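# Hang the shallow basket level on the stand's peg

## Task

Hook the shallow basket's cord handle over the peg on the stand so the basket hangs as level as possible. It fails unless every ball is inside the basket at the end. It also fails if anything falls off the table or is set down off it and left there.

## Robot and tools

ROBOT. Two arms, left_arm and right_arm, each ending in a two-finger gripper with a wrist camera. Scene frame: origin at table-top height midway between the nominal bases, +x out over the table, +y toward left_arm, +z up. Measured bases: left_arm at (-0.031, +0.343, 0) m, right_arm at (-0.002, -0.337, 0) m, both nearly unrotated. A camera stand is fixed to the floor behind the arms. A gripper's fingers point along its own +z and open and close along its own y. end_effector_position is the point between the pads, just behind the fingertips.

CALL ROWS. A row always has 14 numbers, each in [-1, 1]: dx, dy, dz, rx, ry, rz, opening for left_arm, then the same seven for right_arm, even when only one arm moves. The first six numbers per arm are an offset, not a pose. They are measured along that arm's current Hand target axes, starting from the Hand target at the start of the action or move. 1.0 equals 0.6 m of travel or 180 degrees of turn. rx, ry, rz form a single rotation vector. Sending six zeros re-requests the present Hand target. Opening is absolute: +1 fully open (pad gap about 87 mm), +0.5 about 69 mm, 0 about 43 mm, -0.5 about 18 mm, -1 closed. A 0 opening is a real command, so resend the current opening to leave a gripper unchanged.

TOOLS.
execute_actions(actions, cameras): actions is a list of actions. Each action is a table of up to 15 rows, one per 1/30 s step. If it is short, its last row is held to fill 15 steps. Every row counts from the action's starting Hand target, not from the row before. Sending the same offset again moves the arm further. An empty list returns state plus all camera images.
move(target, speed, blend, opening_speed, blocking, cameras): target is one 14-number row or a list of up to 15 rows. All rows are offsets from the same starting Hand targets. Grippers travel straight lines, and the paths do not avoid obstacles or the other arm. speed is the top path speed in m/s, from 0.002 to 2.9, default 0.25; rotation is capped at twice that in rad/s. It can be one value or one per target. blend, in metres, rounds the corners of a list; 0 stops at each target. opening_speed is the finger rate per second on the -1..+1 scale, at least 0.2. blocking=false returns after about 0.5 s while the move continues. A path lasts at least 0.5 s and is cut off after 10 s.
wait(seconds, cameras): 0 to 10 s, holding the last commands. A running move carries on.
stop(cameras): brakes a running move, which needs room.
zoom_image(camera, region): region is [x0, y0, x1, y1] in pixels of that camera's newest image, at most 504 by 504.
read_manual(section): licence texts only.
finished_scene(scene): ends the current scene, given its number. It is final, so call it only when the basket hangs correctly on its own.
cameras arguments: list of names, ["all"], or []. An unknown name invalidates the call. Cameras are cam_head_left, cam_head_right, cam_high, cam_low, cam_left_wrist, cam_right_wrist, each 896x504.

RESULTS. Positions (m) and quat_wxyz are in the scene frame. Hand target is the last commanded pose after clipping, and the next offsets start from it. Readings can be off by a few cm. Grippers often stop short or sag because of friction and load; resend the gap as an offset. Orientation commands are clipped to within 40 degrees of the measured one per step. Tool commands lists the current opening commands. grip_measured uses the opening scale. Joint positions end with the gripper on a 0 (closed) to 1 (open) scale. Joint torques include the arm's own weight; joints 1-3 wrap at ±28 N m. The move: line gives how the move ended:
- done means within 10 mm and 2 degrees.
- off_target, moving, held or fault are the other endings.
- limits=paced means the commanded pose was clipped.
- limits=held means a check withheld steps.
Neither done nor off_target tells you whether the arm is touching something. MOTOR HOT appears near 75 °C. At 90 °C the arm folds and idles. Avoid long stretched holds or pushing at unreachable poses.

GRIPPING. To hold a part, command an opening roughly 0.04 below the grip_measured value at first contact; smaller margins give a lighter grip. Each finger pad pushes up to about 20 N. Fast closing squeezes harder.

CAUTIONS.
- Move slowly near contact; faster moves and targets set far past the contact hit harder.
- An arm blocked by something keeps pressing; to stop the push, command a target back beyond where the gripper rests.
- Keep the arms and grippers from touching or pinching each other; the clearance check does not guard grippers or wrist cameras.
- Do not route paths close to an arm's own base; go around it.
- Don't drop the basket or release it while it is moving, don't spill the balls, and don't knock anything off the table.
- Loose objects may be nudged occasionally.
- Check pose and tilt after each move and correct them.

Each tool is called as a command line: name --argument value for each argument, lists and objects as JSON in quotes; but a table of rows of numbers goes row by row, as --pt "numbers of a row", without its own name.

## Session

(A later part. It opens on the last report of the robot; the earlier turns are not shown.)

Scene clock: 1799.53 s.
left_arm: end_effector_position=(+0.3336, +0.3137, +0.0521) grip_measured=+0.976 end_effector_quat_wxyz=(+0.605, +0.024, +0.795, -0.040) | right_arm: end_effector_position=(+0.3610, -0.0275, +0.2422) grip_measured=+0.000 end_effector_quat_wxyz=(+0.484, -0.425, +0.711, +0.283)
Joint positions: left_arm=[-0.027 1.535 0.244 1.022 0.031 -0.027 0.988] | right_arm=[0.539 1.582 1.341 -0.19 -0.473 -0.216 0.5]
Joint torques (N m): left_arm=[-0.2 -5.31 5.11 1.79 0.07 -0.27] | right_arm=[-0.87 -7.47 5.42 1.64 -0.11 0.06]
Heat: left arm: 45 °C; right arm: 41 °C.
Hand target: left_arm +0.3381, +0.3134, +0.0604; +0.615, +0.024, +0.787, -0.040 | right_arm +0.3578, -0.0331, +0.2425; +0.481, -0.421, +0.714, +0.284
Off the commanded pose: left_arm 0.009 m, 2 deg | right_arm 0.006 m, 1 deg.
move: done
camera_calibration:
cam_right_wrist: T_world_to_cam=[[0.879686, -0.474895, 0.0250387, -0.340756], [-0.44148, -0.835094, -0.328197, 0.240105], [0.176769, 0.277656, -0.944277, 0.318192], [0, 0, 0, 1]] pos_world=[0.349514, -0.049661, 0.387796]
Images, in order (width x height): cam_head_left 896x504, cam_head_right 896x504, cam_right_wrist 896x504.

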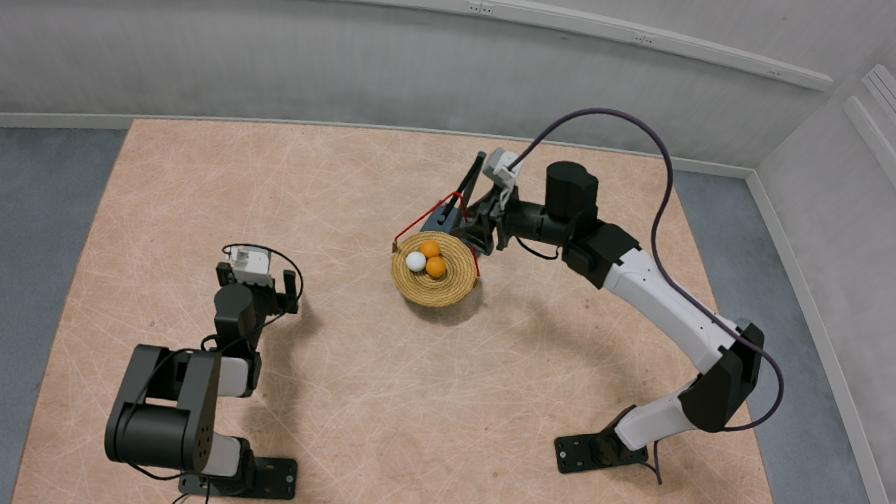

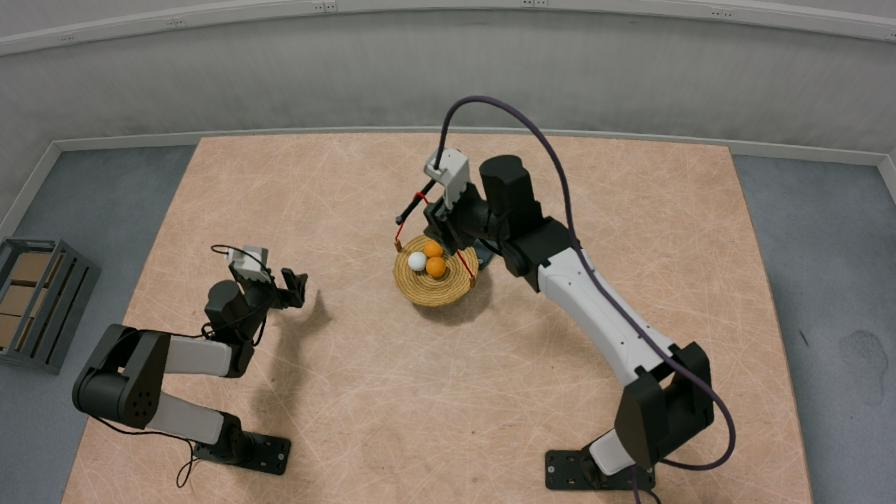

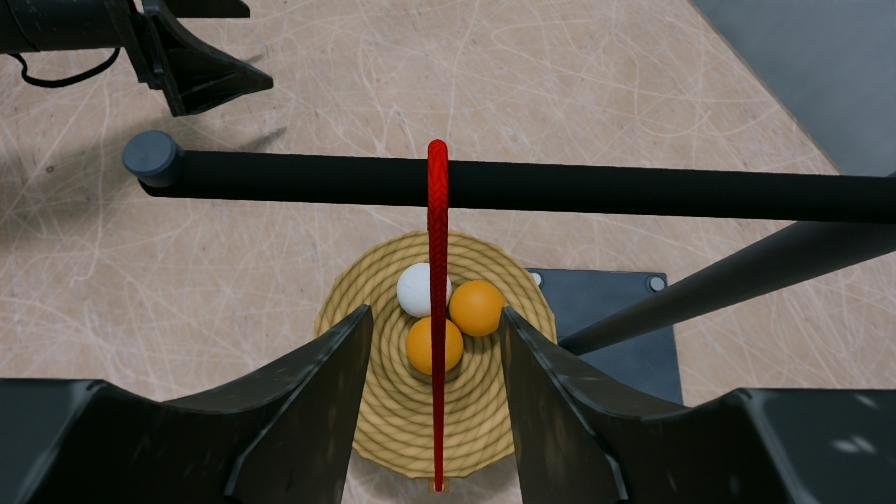

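zoom_image --camera "cam_head_left" --region '[380, 225, 420, 265]'

zoom_image --camera "cam_head_right" --region '[380, 225, 420, 265]'

zoom_image --camera "cam_head_left" --region '[455, 260, 495, 300]'

zoom_image --camera "cam_head_right" --region '[455, 260, 495, 300]'

Scaled by 12.600 from the camera's 896x504 image, which has a finer 1280x720 frame.

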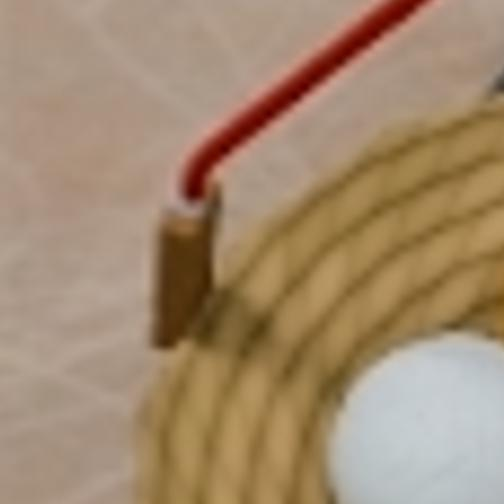

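Scaled by 12.600 from the camera's 896x504 image, which has a finer 1280x720 frame.

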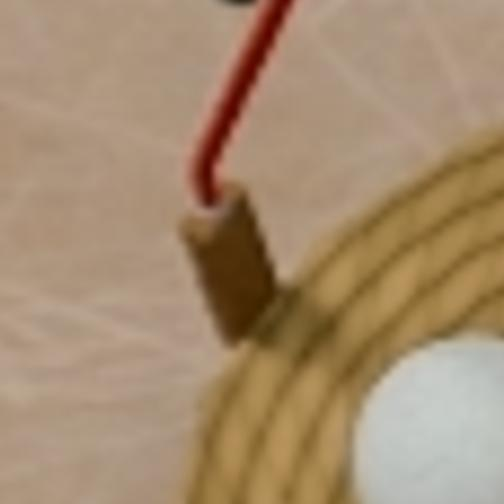

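Scaled by 12.600 from the camera's 896x504 image, which has a finer 1280x720 frame.

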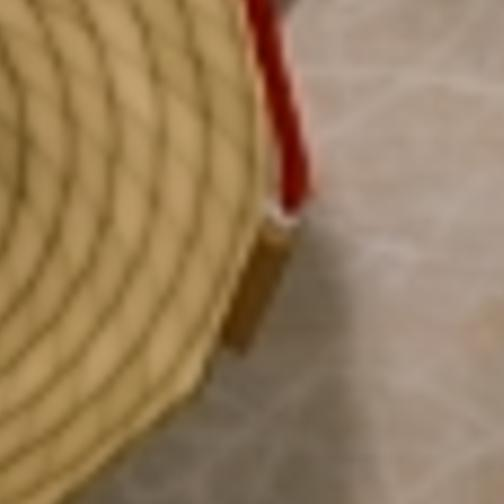

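Scaled by 12.600 from the camera's 896x504 image, which has a finer 1280x720 frame.

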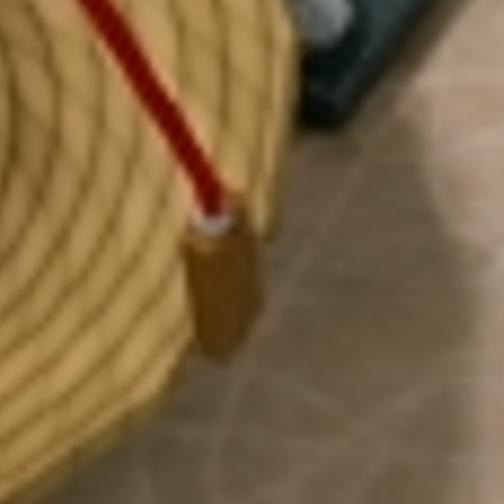

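move --target '[-0.534,-0.018,-0.131,0,0,0,1,0,0,0,0,0,0,0]' --speed 0.3 --cameras '["cam_low"]'

zoom_image --camera "cam_low" --region '[420, 160, 500, 280]'

Scene clock: 1918.87 s.
left_arm: end_effector_position=(+0.3383, +0.3134, +0.3766) grip_measured=+0.976 end_effector_quat_wxyz=(+0.604, +0.024, +0.796, -0.040) | right_arm: end_effector_position=(+0.3610, -0.0275, +0.2422) grip_measured=+0.000 end_effector_quat_wxyz=(+0.484, -0.425, +0.711, +0.283)
Joint positions: left_arm=[-0.027 1.19 1.469 -0.55 0.031 -0.027 0.988] | right_arm=[0.539 1.582 1.341 -0.19 -0.473 -0.216 0.5]
Joint torques (N m): left_arm=[-0.01 -3 8.77 1.68 0.1 -0.27] | right_arm=[-0.87 -7.47 5.41 1.66 -0.11 0.07]
Heat: left arm: 45 °C; right arm: 42 °C.
Hand target: left_arm +0.3386, +0.3138, +0.3903; +0.615, +0.024, +0.787, -0.040 | right_arm +0.3578, -0.0331, +0.2425; +0.481, -0.421, +0.714, +0.284
Off the commanded pose: left_arm 0.014 m, 2 deg | right_arm 0.006 m, 1 deg.
move: off_target (left_arm)
Images, in order (width x height): cam_low 896x504.

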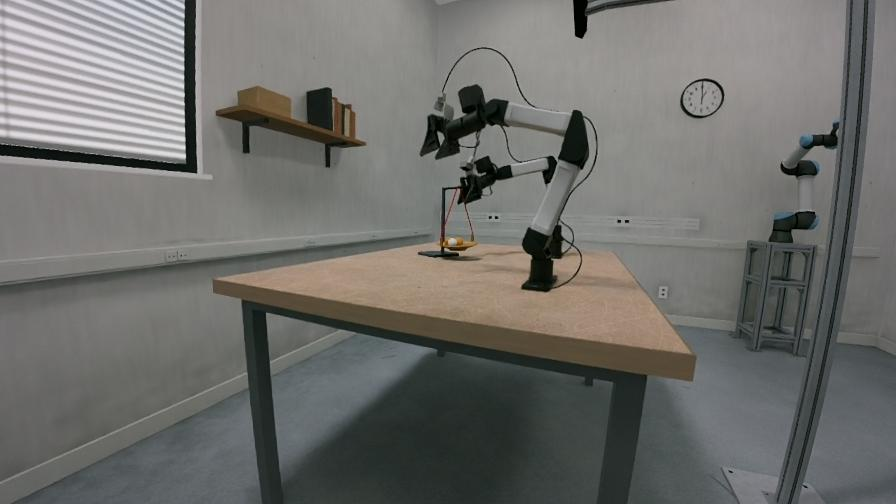

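Scaled by 4.200 from the camera's 896x504 image, which has a finer 1280x720 frame.

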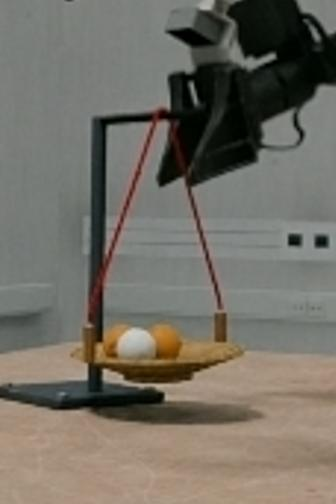

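zoom_image --camera "cam_low" --region '[430, 228, 482, 256]'

zoom_image --camera "cam_low" --region '[425, 180, 485, 240]'

zoom_image --camera "cam_low" --region '[400, 0, 480, 240]'

Scaled by 9.692 from the camera's 896x504 image, which has a finer 1280x720 frame.

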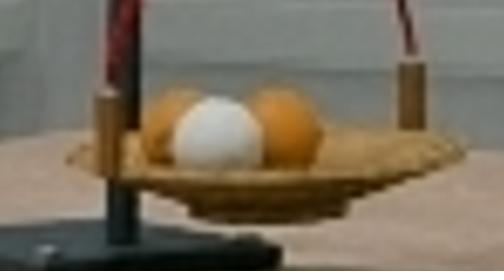

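Scaled by 8.400 from the camera's 896x504 image, which has a finer 1280x720 frame.

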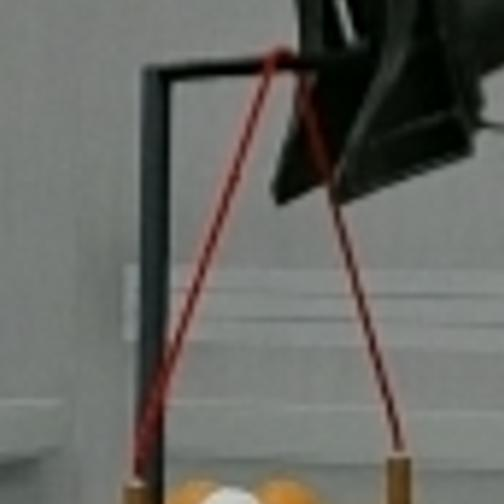

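Scaled by 2.100 from the camera's 896x504 image, which has a finer 1280x720 frame.

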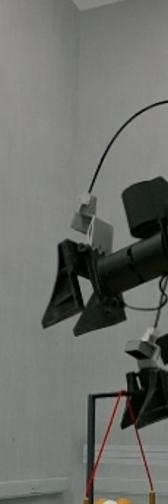

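zoom_image --camera "cam_low" --region '[415, 5, 455, 35]'

zoom_image --camera "cam_low" --region '[415, 170, 455, 200]'

zoom_image --camera "cam_low" --region '[415, 225, 495, 265]'

Scaled by 12.600 from the camera's 896x504 image, which has a finer 1280x720 frame.

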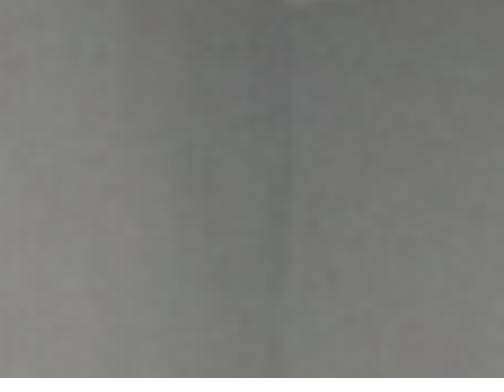

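Scaled by 12.600 from the camera's 896x504 image, which has a finer 1280x720 frame.

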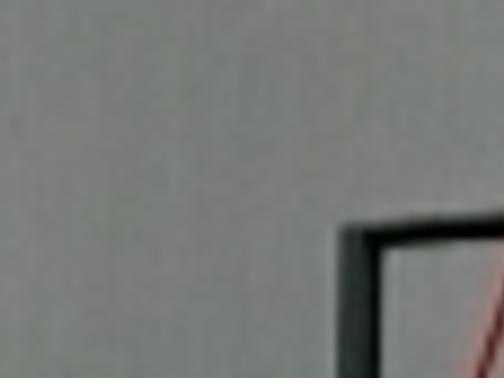

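Scaled by 6.300 from the camera's 896x504 image, which has a finer 1280x720 frame.

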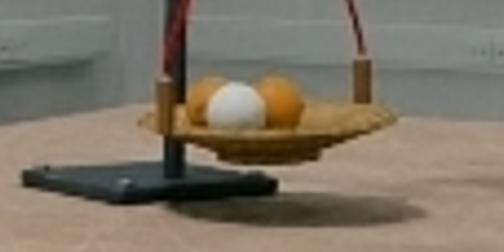

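move --target '[0,0,0,0,0,0,1,0,0,0,0,0,0,-1]' --opening_speed 0.6 --speed 0.03 --cameras '["cam_low", "cam_right_wrist"]'

zoom_image --camera "cam_low" --region '[425, 180, 485, 260]'

Scene clock: 1993.57 s.
left_arm: end_effector_position=(+0.3382, +0.3134, +0.3766) grip_measured=+0.976 end_effector_quat_wxyz=(+0.603, +0.024, +0.796, -0.040) | right_arm: end_effector_position=(+0.3610, -0.0275, +0.2422) grip_measured=-0.895 end_effector_quat_wxyz=(+0.484, -0.425, +0.711, +0.283)
Joint positions: left_arm=[-0.027 1.19 1.469 -0.551 0.031 -0.027 0.988] | right_arm=[0.539 1.582 1.341 -0.19 -0.473 -0.216 0.053]
Joint torques (N m): left_arm=[-0.12 -3.04 8.76 1.73 0.1 -0.24] | right_arm=[-0.87 -7.46 5.37 1.66 -0.11 0.06]
Heat: left arm: 45 °C; right arm: 43 °C.
Hand target: left_arm +0.3386, +0.3138, +0.3903; +0.615, +0.024, +0.787, -0.040 | right_arm +0.3578, -0.0331, +0.2425; +0.481, -0.421, +0.714, +0.284
Off the commanded pose: left_arm 0.014 m, 2 deg | right_arm 0.006 m, 1 deg.
move: off_target (left_arm)
camera_calibration:
cam_right_wrist: T_world_to_cam=[[0.879686, -0.474895, 0.0250387, -0.340756], [-0.44148, -0.835094, -0.328197, 0.240105], [0.176769, 0.277656, -0.944277, 0.318192], [0, 0, 0, 1]] pos_world=[0.349514, -0.049661, 0.387796]
Images, in order (width x height): cam_low 896x504, cam_right_wrist 896x504.

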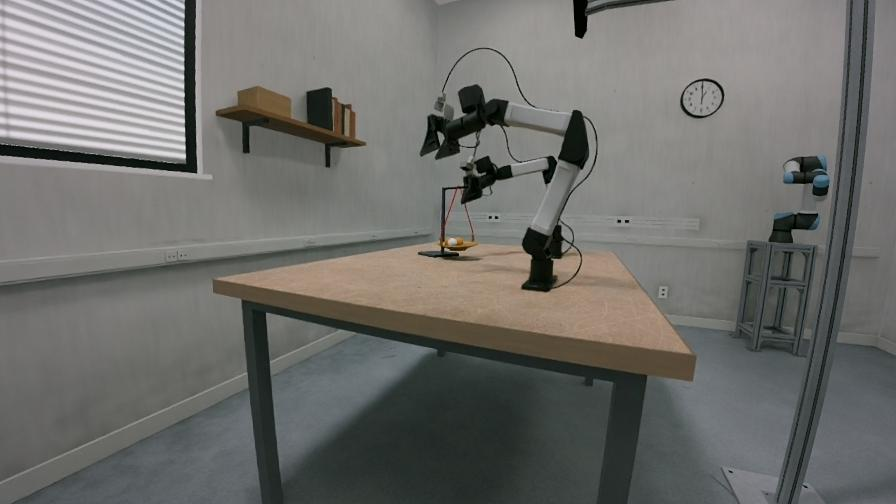

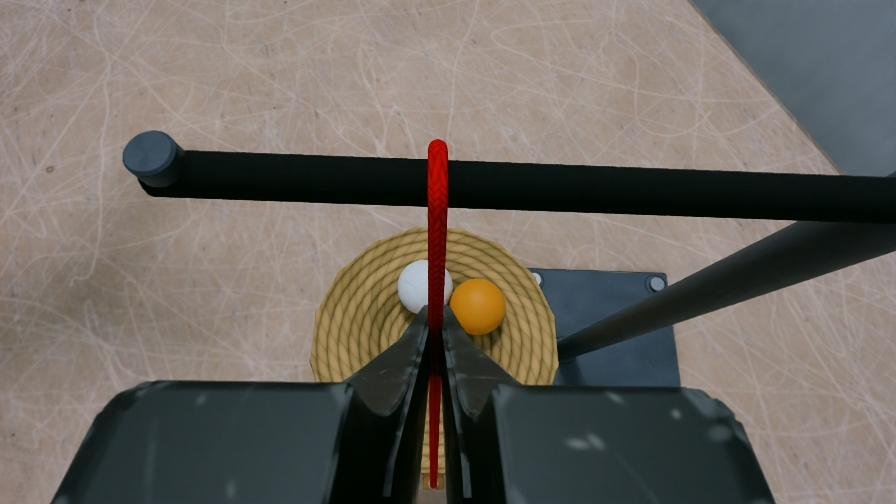

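Scaled by 6.300 from the camera's 896x504 image, which has a finer 1280x720 frame.

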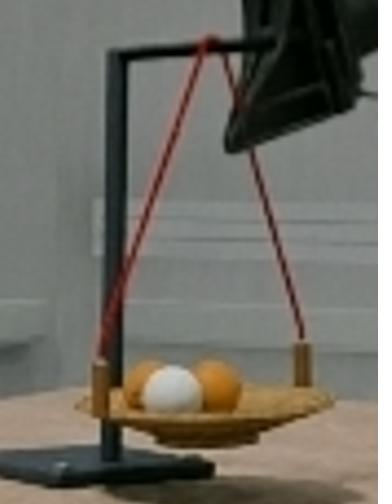

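move --target '[0,0,0,0,0,0,1,0.0100,0,0,0,0,0,-1]' --speed 0.02

Scene clock: 1997.93 s.
left_arm: end_effector_position=(+0.3382, +0.3134, +0.3766) grip_measured=+0.976 end_effector_quat_wxyz=(+0.603, +0.024, +0.796, -0.040) | right_arm: end_effector_position=(+0.3625, -0.0279, +0.2379) grip_measured=-0.895 end_effector_quat_wxyz=(+0.487, -0.424, +0.710, +0.282)
Joint positions: left_arm=[-0.027 1.19 1.469 -0.551 0.031 -0.027 0.988] | right_arm=[0.537 1.582 1.318 -0.161 -0.474 -0.216 0.053]
Joint torques (N m): left_arm=[-0.1 -3.17 8.73 1.73 0.12 -0.27] | right_arm=[-0.87 -7.98 4.85 1.59 -0.14 0.06]
Heat: left arm: 45 °C; right arm: 43 °C.
Hand target: left_arm +0.3386, +0.3138, +0.3903; +0.615, +0.024, +0.787, -0.040 | right_arm +0.3567, -0.0350, +0.2369; +0.481, -0.421, +0.714, +0.284
Off the commanded pose: left_arm 0.014 m, 2 deg | right_arm 0.009 m, 1 deg.
move: off_target (left_arm)

move --target '[0,0,0,0,0,0,1,0.0045,0,0,0,0,0,-1]' --speed 0.02

Scene clock: 2002.00 s.
left_arm: end_effector_position=(+0.3382, +0.3134, +0.3766) grip_measured=+0.976 end_effector_quat_wxyz=(+0.603, +0.024, +0.796, -0.040) | right_arm: end_effector_position=(+0.3625, -0.0277, +0.2353) grip_measured=-0.895 end_effector_quat_wxyz=(+0.487, -0.424, +0.709, +0.283)
Joint positions: left_arm=[-0.027 1.19 1.469 -0.551 0.031 -0.027 0.988] | right_arm=[0.537 1.582 1.307 -0.147 -0.475 -0.216 0.053]
Joint torques (N m): left_arm=[0.08 -3.03 8.85 1.67 0.11 -0.26] | right_arm=[-1.03 -8.18 4.88 1.56 -0.14 0.03]
Heat: left arm: 45 °C; right arm: 43 °C.
Hand target: left_arm +0.3386, +0.3138, +0.3903; +0.615, +0.024, +0.787, -0.040 | right_arm +0.3562, -0.0359, +0.2344; +0.481, -0.421, +0.714, +0.284
Off the commanded pose: left_arm 0.014 m, 2 deg | right_arm 0.010 m, 1 deg.
move: off_target (left_arm)

move --target '[0,0,0,0,0,0,1,0,0,0,0,0,0,0]' --opening_speed 0.2 --speed 0.02 --cameras '["cam_low"]'

zoom_image --camera "cam_low" --region '[430, 228, 482, 256]'

Scene clock: 2013.53 s.
left_arm: end_effector_position=(+0.3382, +0.3134, +0.3766) grip_measured=+0.976 end_effector_quat_wxyz=(+0.603, +0.024, +0.796, -0.040) | right_arm: end_effector_position=(+0.3612, -0.0304, +0.2296) grip_measured=+0.000 end_effector_quat_wxyz=(+0.480, -0.423, +0.715, +0.282)
Joint positions: left_arm=[-0.027 1.19 1.469 -0.551 0.031 -0.027 0.988] | right_arm=[0.533 1.582 1.299 -0.159 -0.475 -0.216 0.5]
Joint torques (N m): left_arm=[-0.03 -3.19 8.85 1.73 0.12 -0.26] | right_arm=[-0.76 -8.25 5.38 1.65 -0.13 0.03]
Heat: left arm: 45 °C; right arm: 43 °C.
Hand target: left_arm +0.3386, +0.3138, +0.3903; +0.615, +0.024, +0.787, -0.040 | right_arm +0.3563, -0.0360, +0.2345; +0.481, -0.421, +0.714, +0.284
Off the commanded pose: left_arm 0.014 m, 2 deg | right_arm 0.009 m, 0 deg.
move: off_target (left_arm)
Images, in order (width x height): cam_low 896x504.

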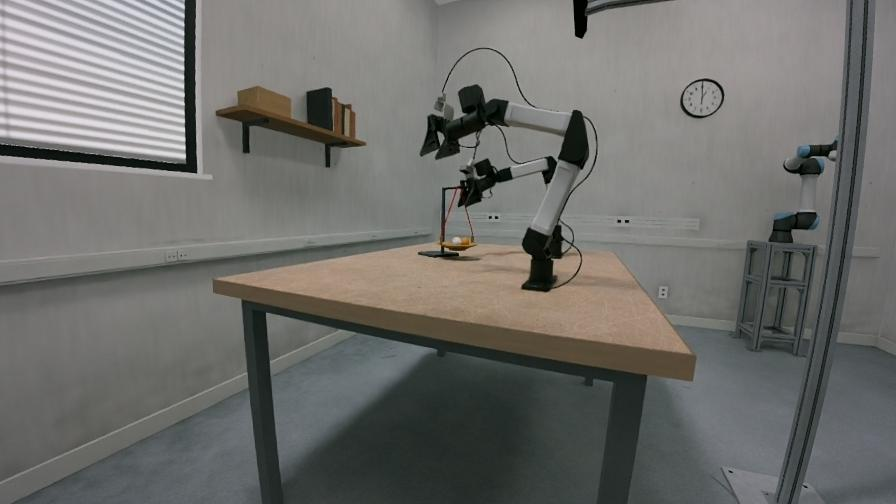

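Scaled by 9.692 from the camera's 896x504 image, which has a finer 1280x720 frame.

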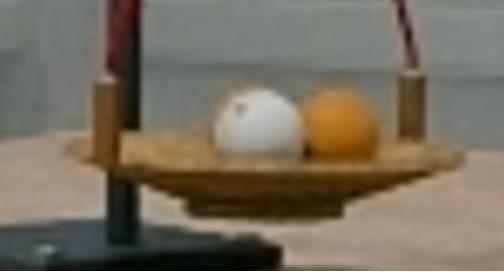

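move --target '[0,0,0,0,0,0,1,0,0,-0.2,0,0,0,0]' --speed 0.08 --cameras '["cam_low", "cam_head_left", "cam_head_right", "cam_right_wrist"]'

zoom_image --camera "cam_low" --region '[430, 228, 482, 256]'

zoom_image --camera "cam_head_left" --region '[370, 170, 510, 320]'

Scene clock: 2034.07 s.
left_arm: end_effector_position=(+0.3382, +0.3134, +0.3766) grip_measured=+0.976 end_effector_quat_wxyz=(+0.603, +0.024, +0.796, -0.040) | right_arm: end_effector_position=(+0.3071, -0.1306, +0.2774) grip_measured=+0.000 end_effector_quat_wxyz=(+0.479, -0.416, +0.719, +0.284)
Joint positions: left_arm=[-0.027 1.19 1.469 -0.551 0.031 -0.027 0.988] | right_arm=[0.303 1.258 1.233 -0.483 -0.674 -0.325 0.5]
Joint torques (N m): left_arm=[-0.08 -3.11 8.73 1.73 0.11 -0.24] | right_arm=[-0.7 -4.72 5.72 1.56 -0.31 -0.15]
Heat: left arm: 45 °C; right arm: 44 °C.
Hand target: left_arm +0.3386, +0.3138, +0.3903; +0.615, +0.024, +0.787, -0.040 | right_arm +0.3024, -0.1333, +0.2793; +0.481, -0.421, +0.715, +0.284
Off the commanded pose: left_arm 0.014 m, 2 deg | right_arm 0.006 m, 1 deg.
move: off_target (left_arm)
camera_calibration:
cam_right_wrist: T_world_to_cam=[[0.872509, -0.488534, 0.00789299, -0.337993], [-0.46054, -0.827693, -0.320666, 0.146509], [0.163189, 0.276149, -0.947159, 0.394382], [0, 0, 0, 1]] pos_world=[0.298016, -0.152765, 0.423191]
Images, in order (width x height): cam_head_left 896x504, cam_head_right 896x504, cam_low 896x504, cam_right_wrist 896x504.

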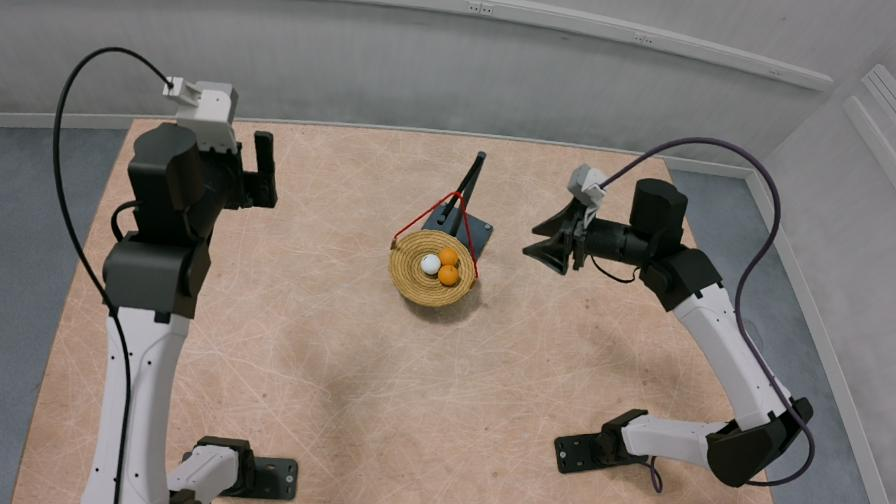

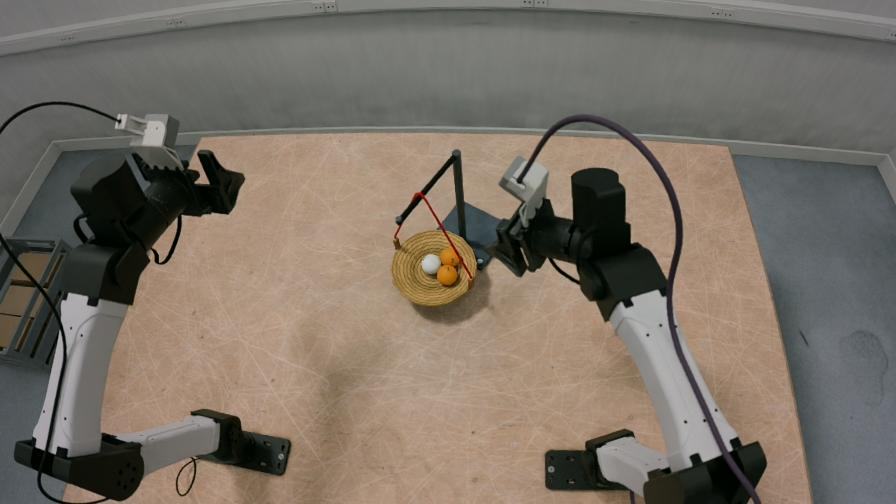

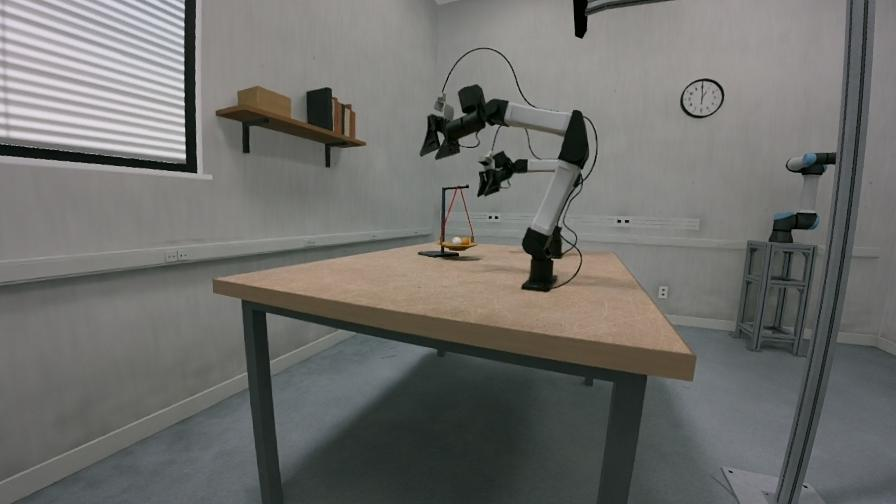

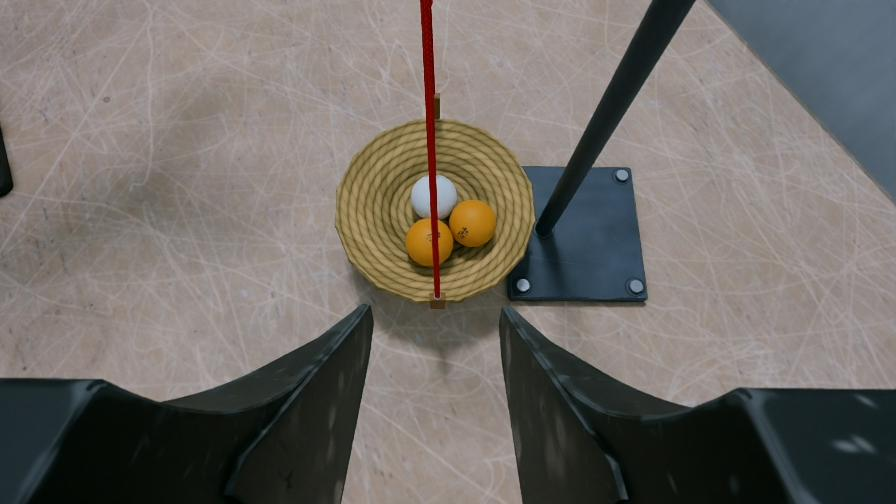

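Scaled by 9.692 from the camera's 896x504 image, which has a finer 1280x720 frame.

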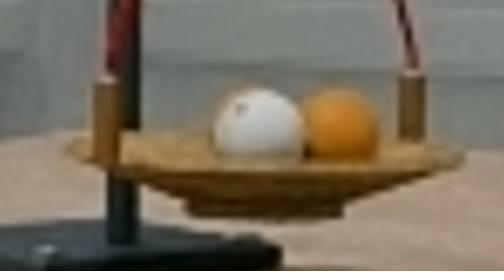

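Scaled by 3.360 from the camera's 896x504 image, which has a finer 1280x720 frame.

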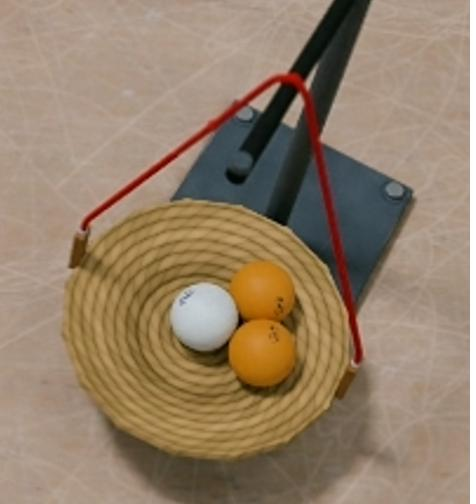

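finished_scene --scene 3

The scene is finished: the task was done.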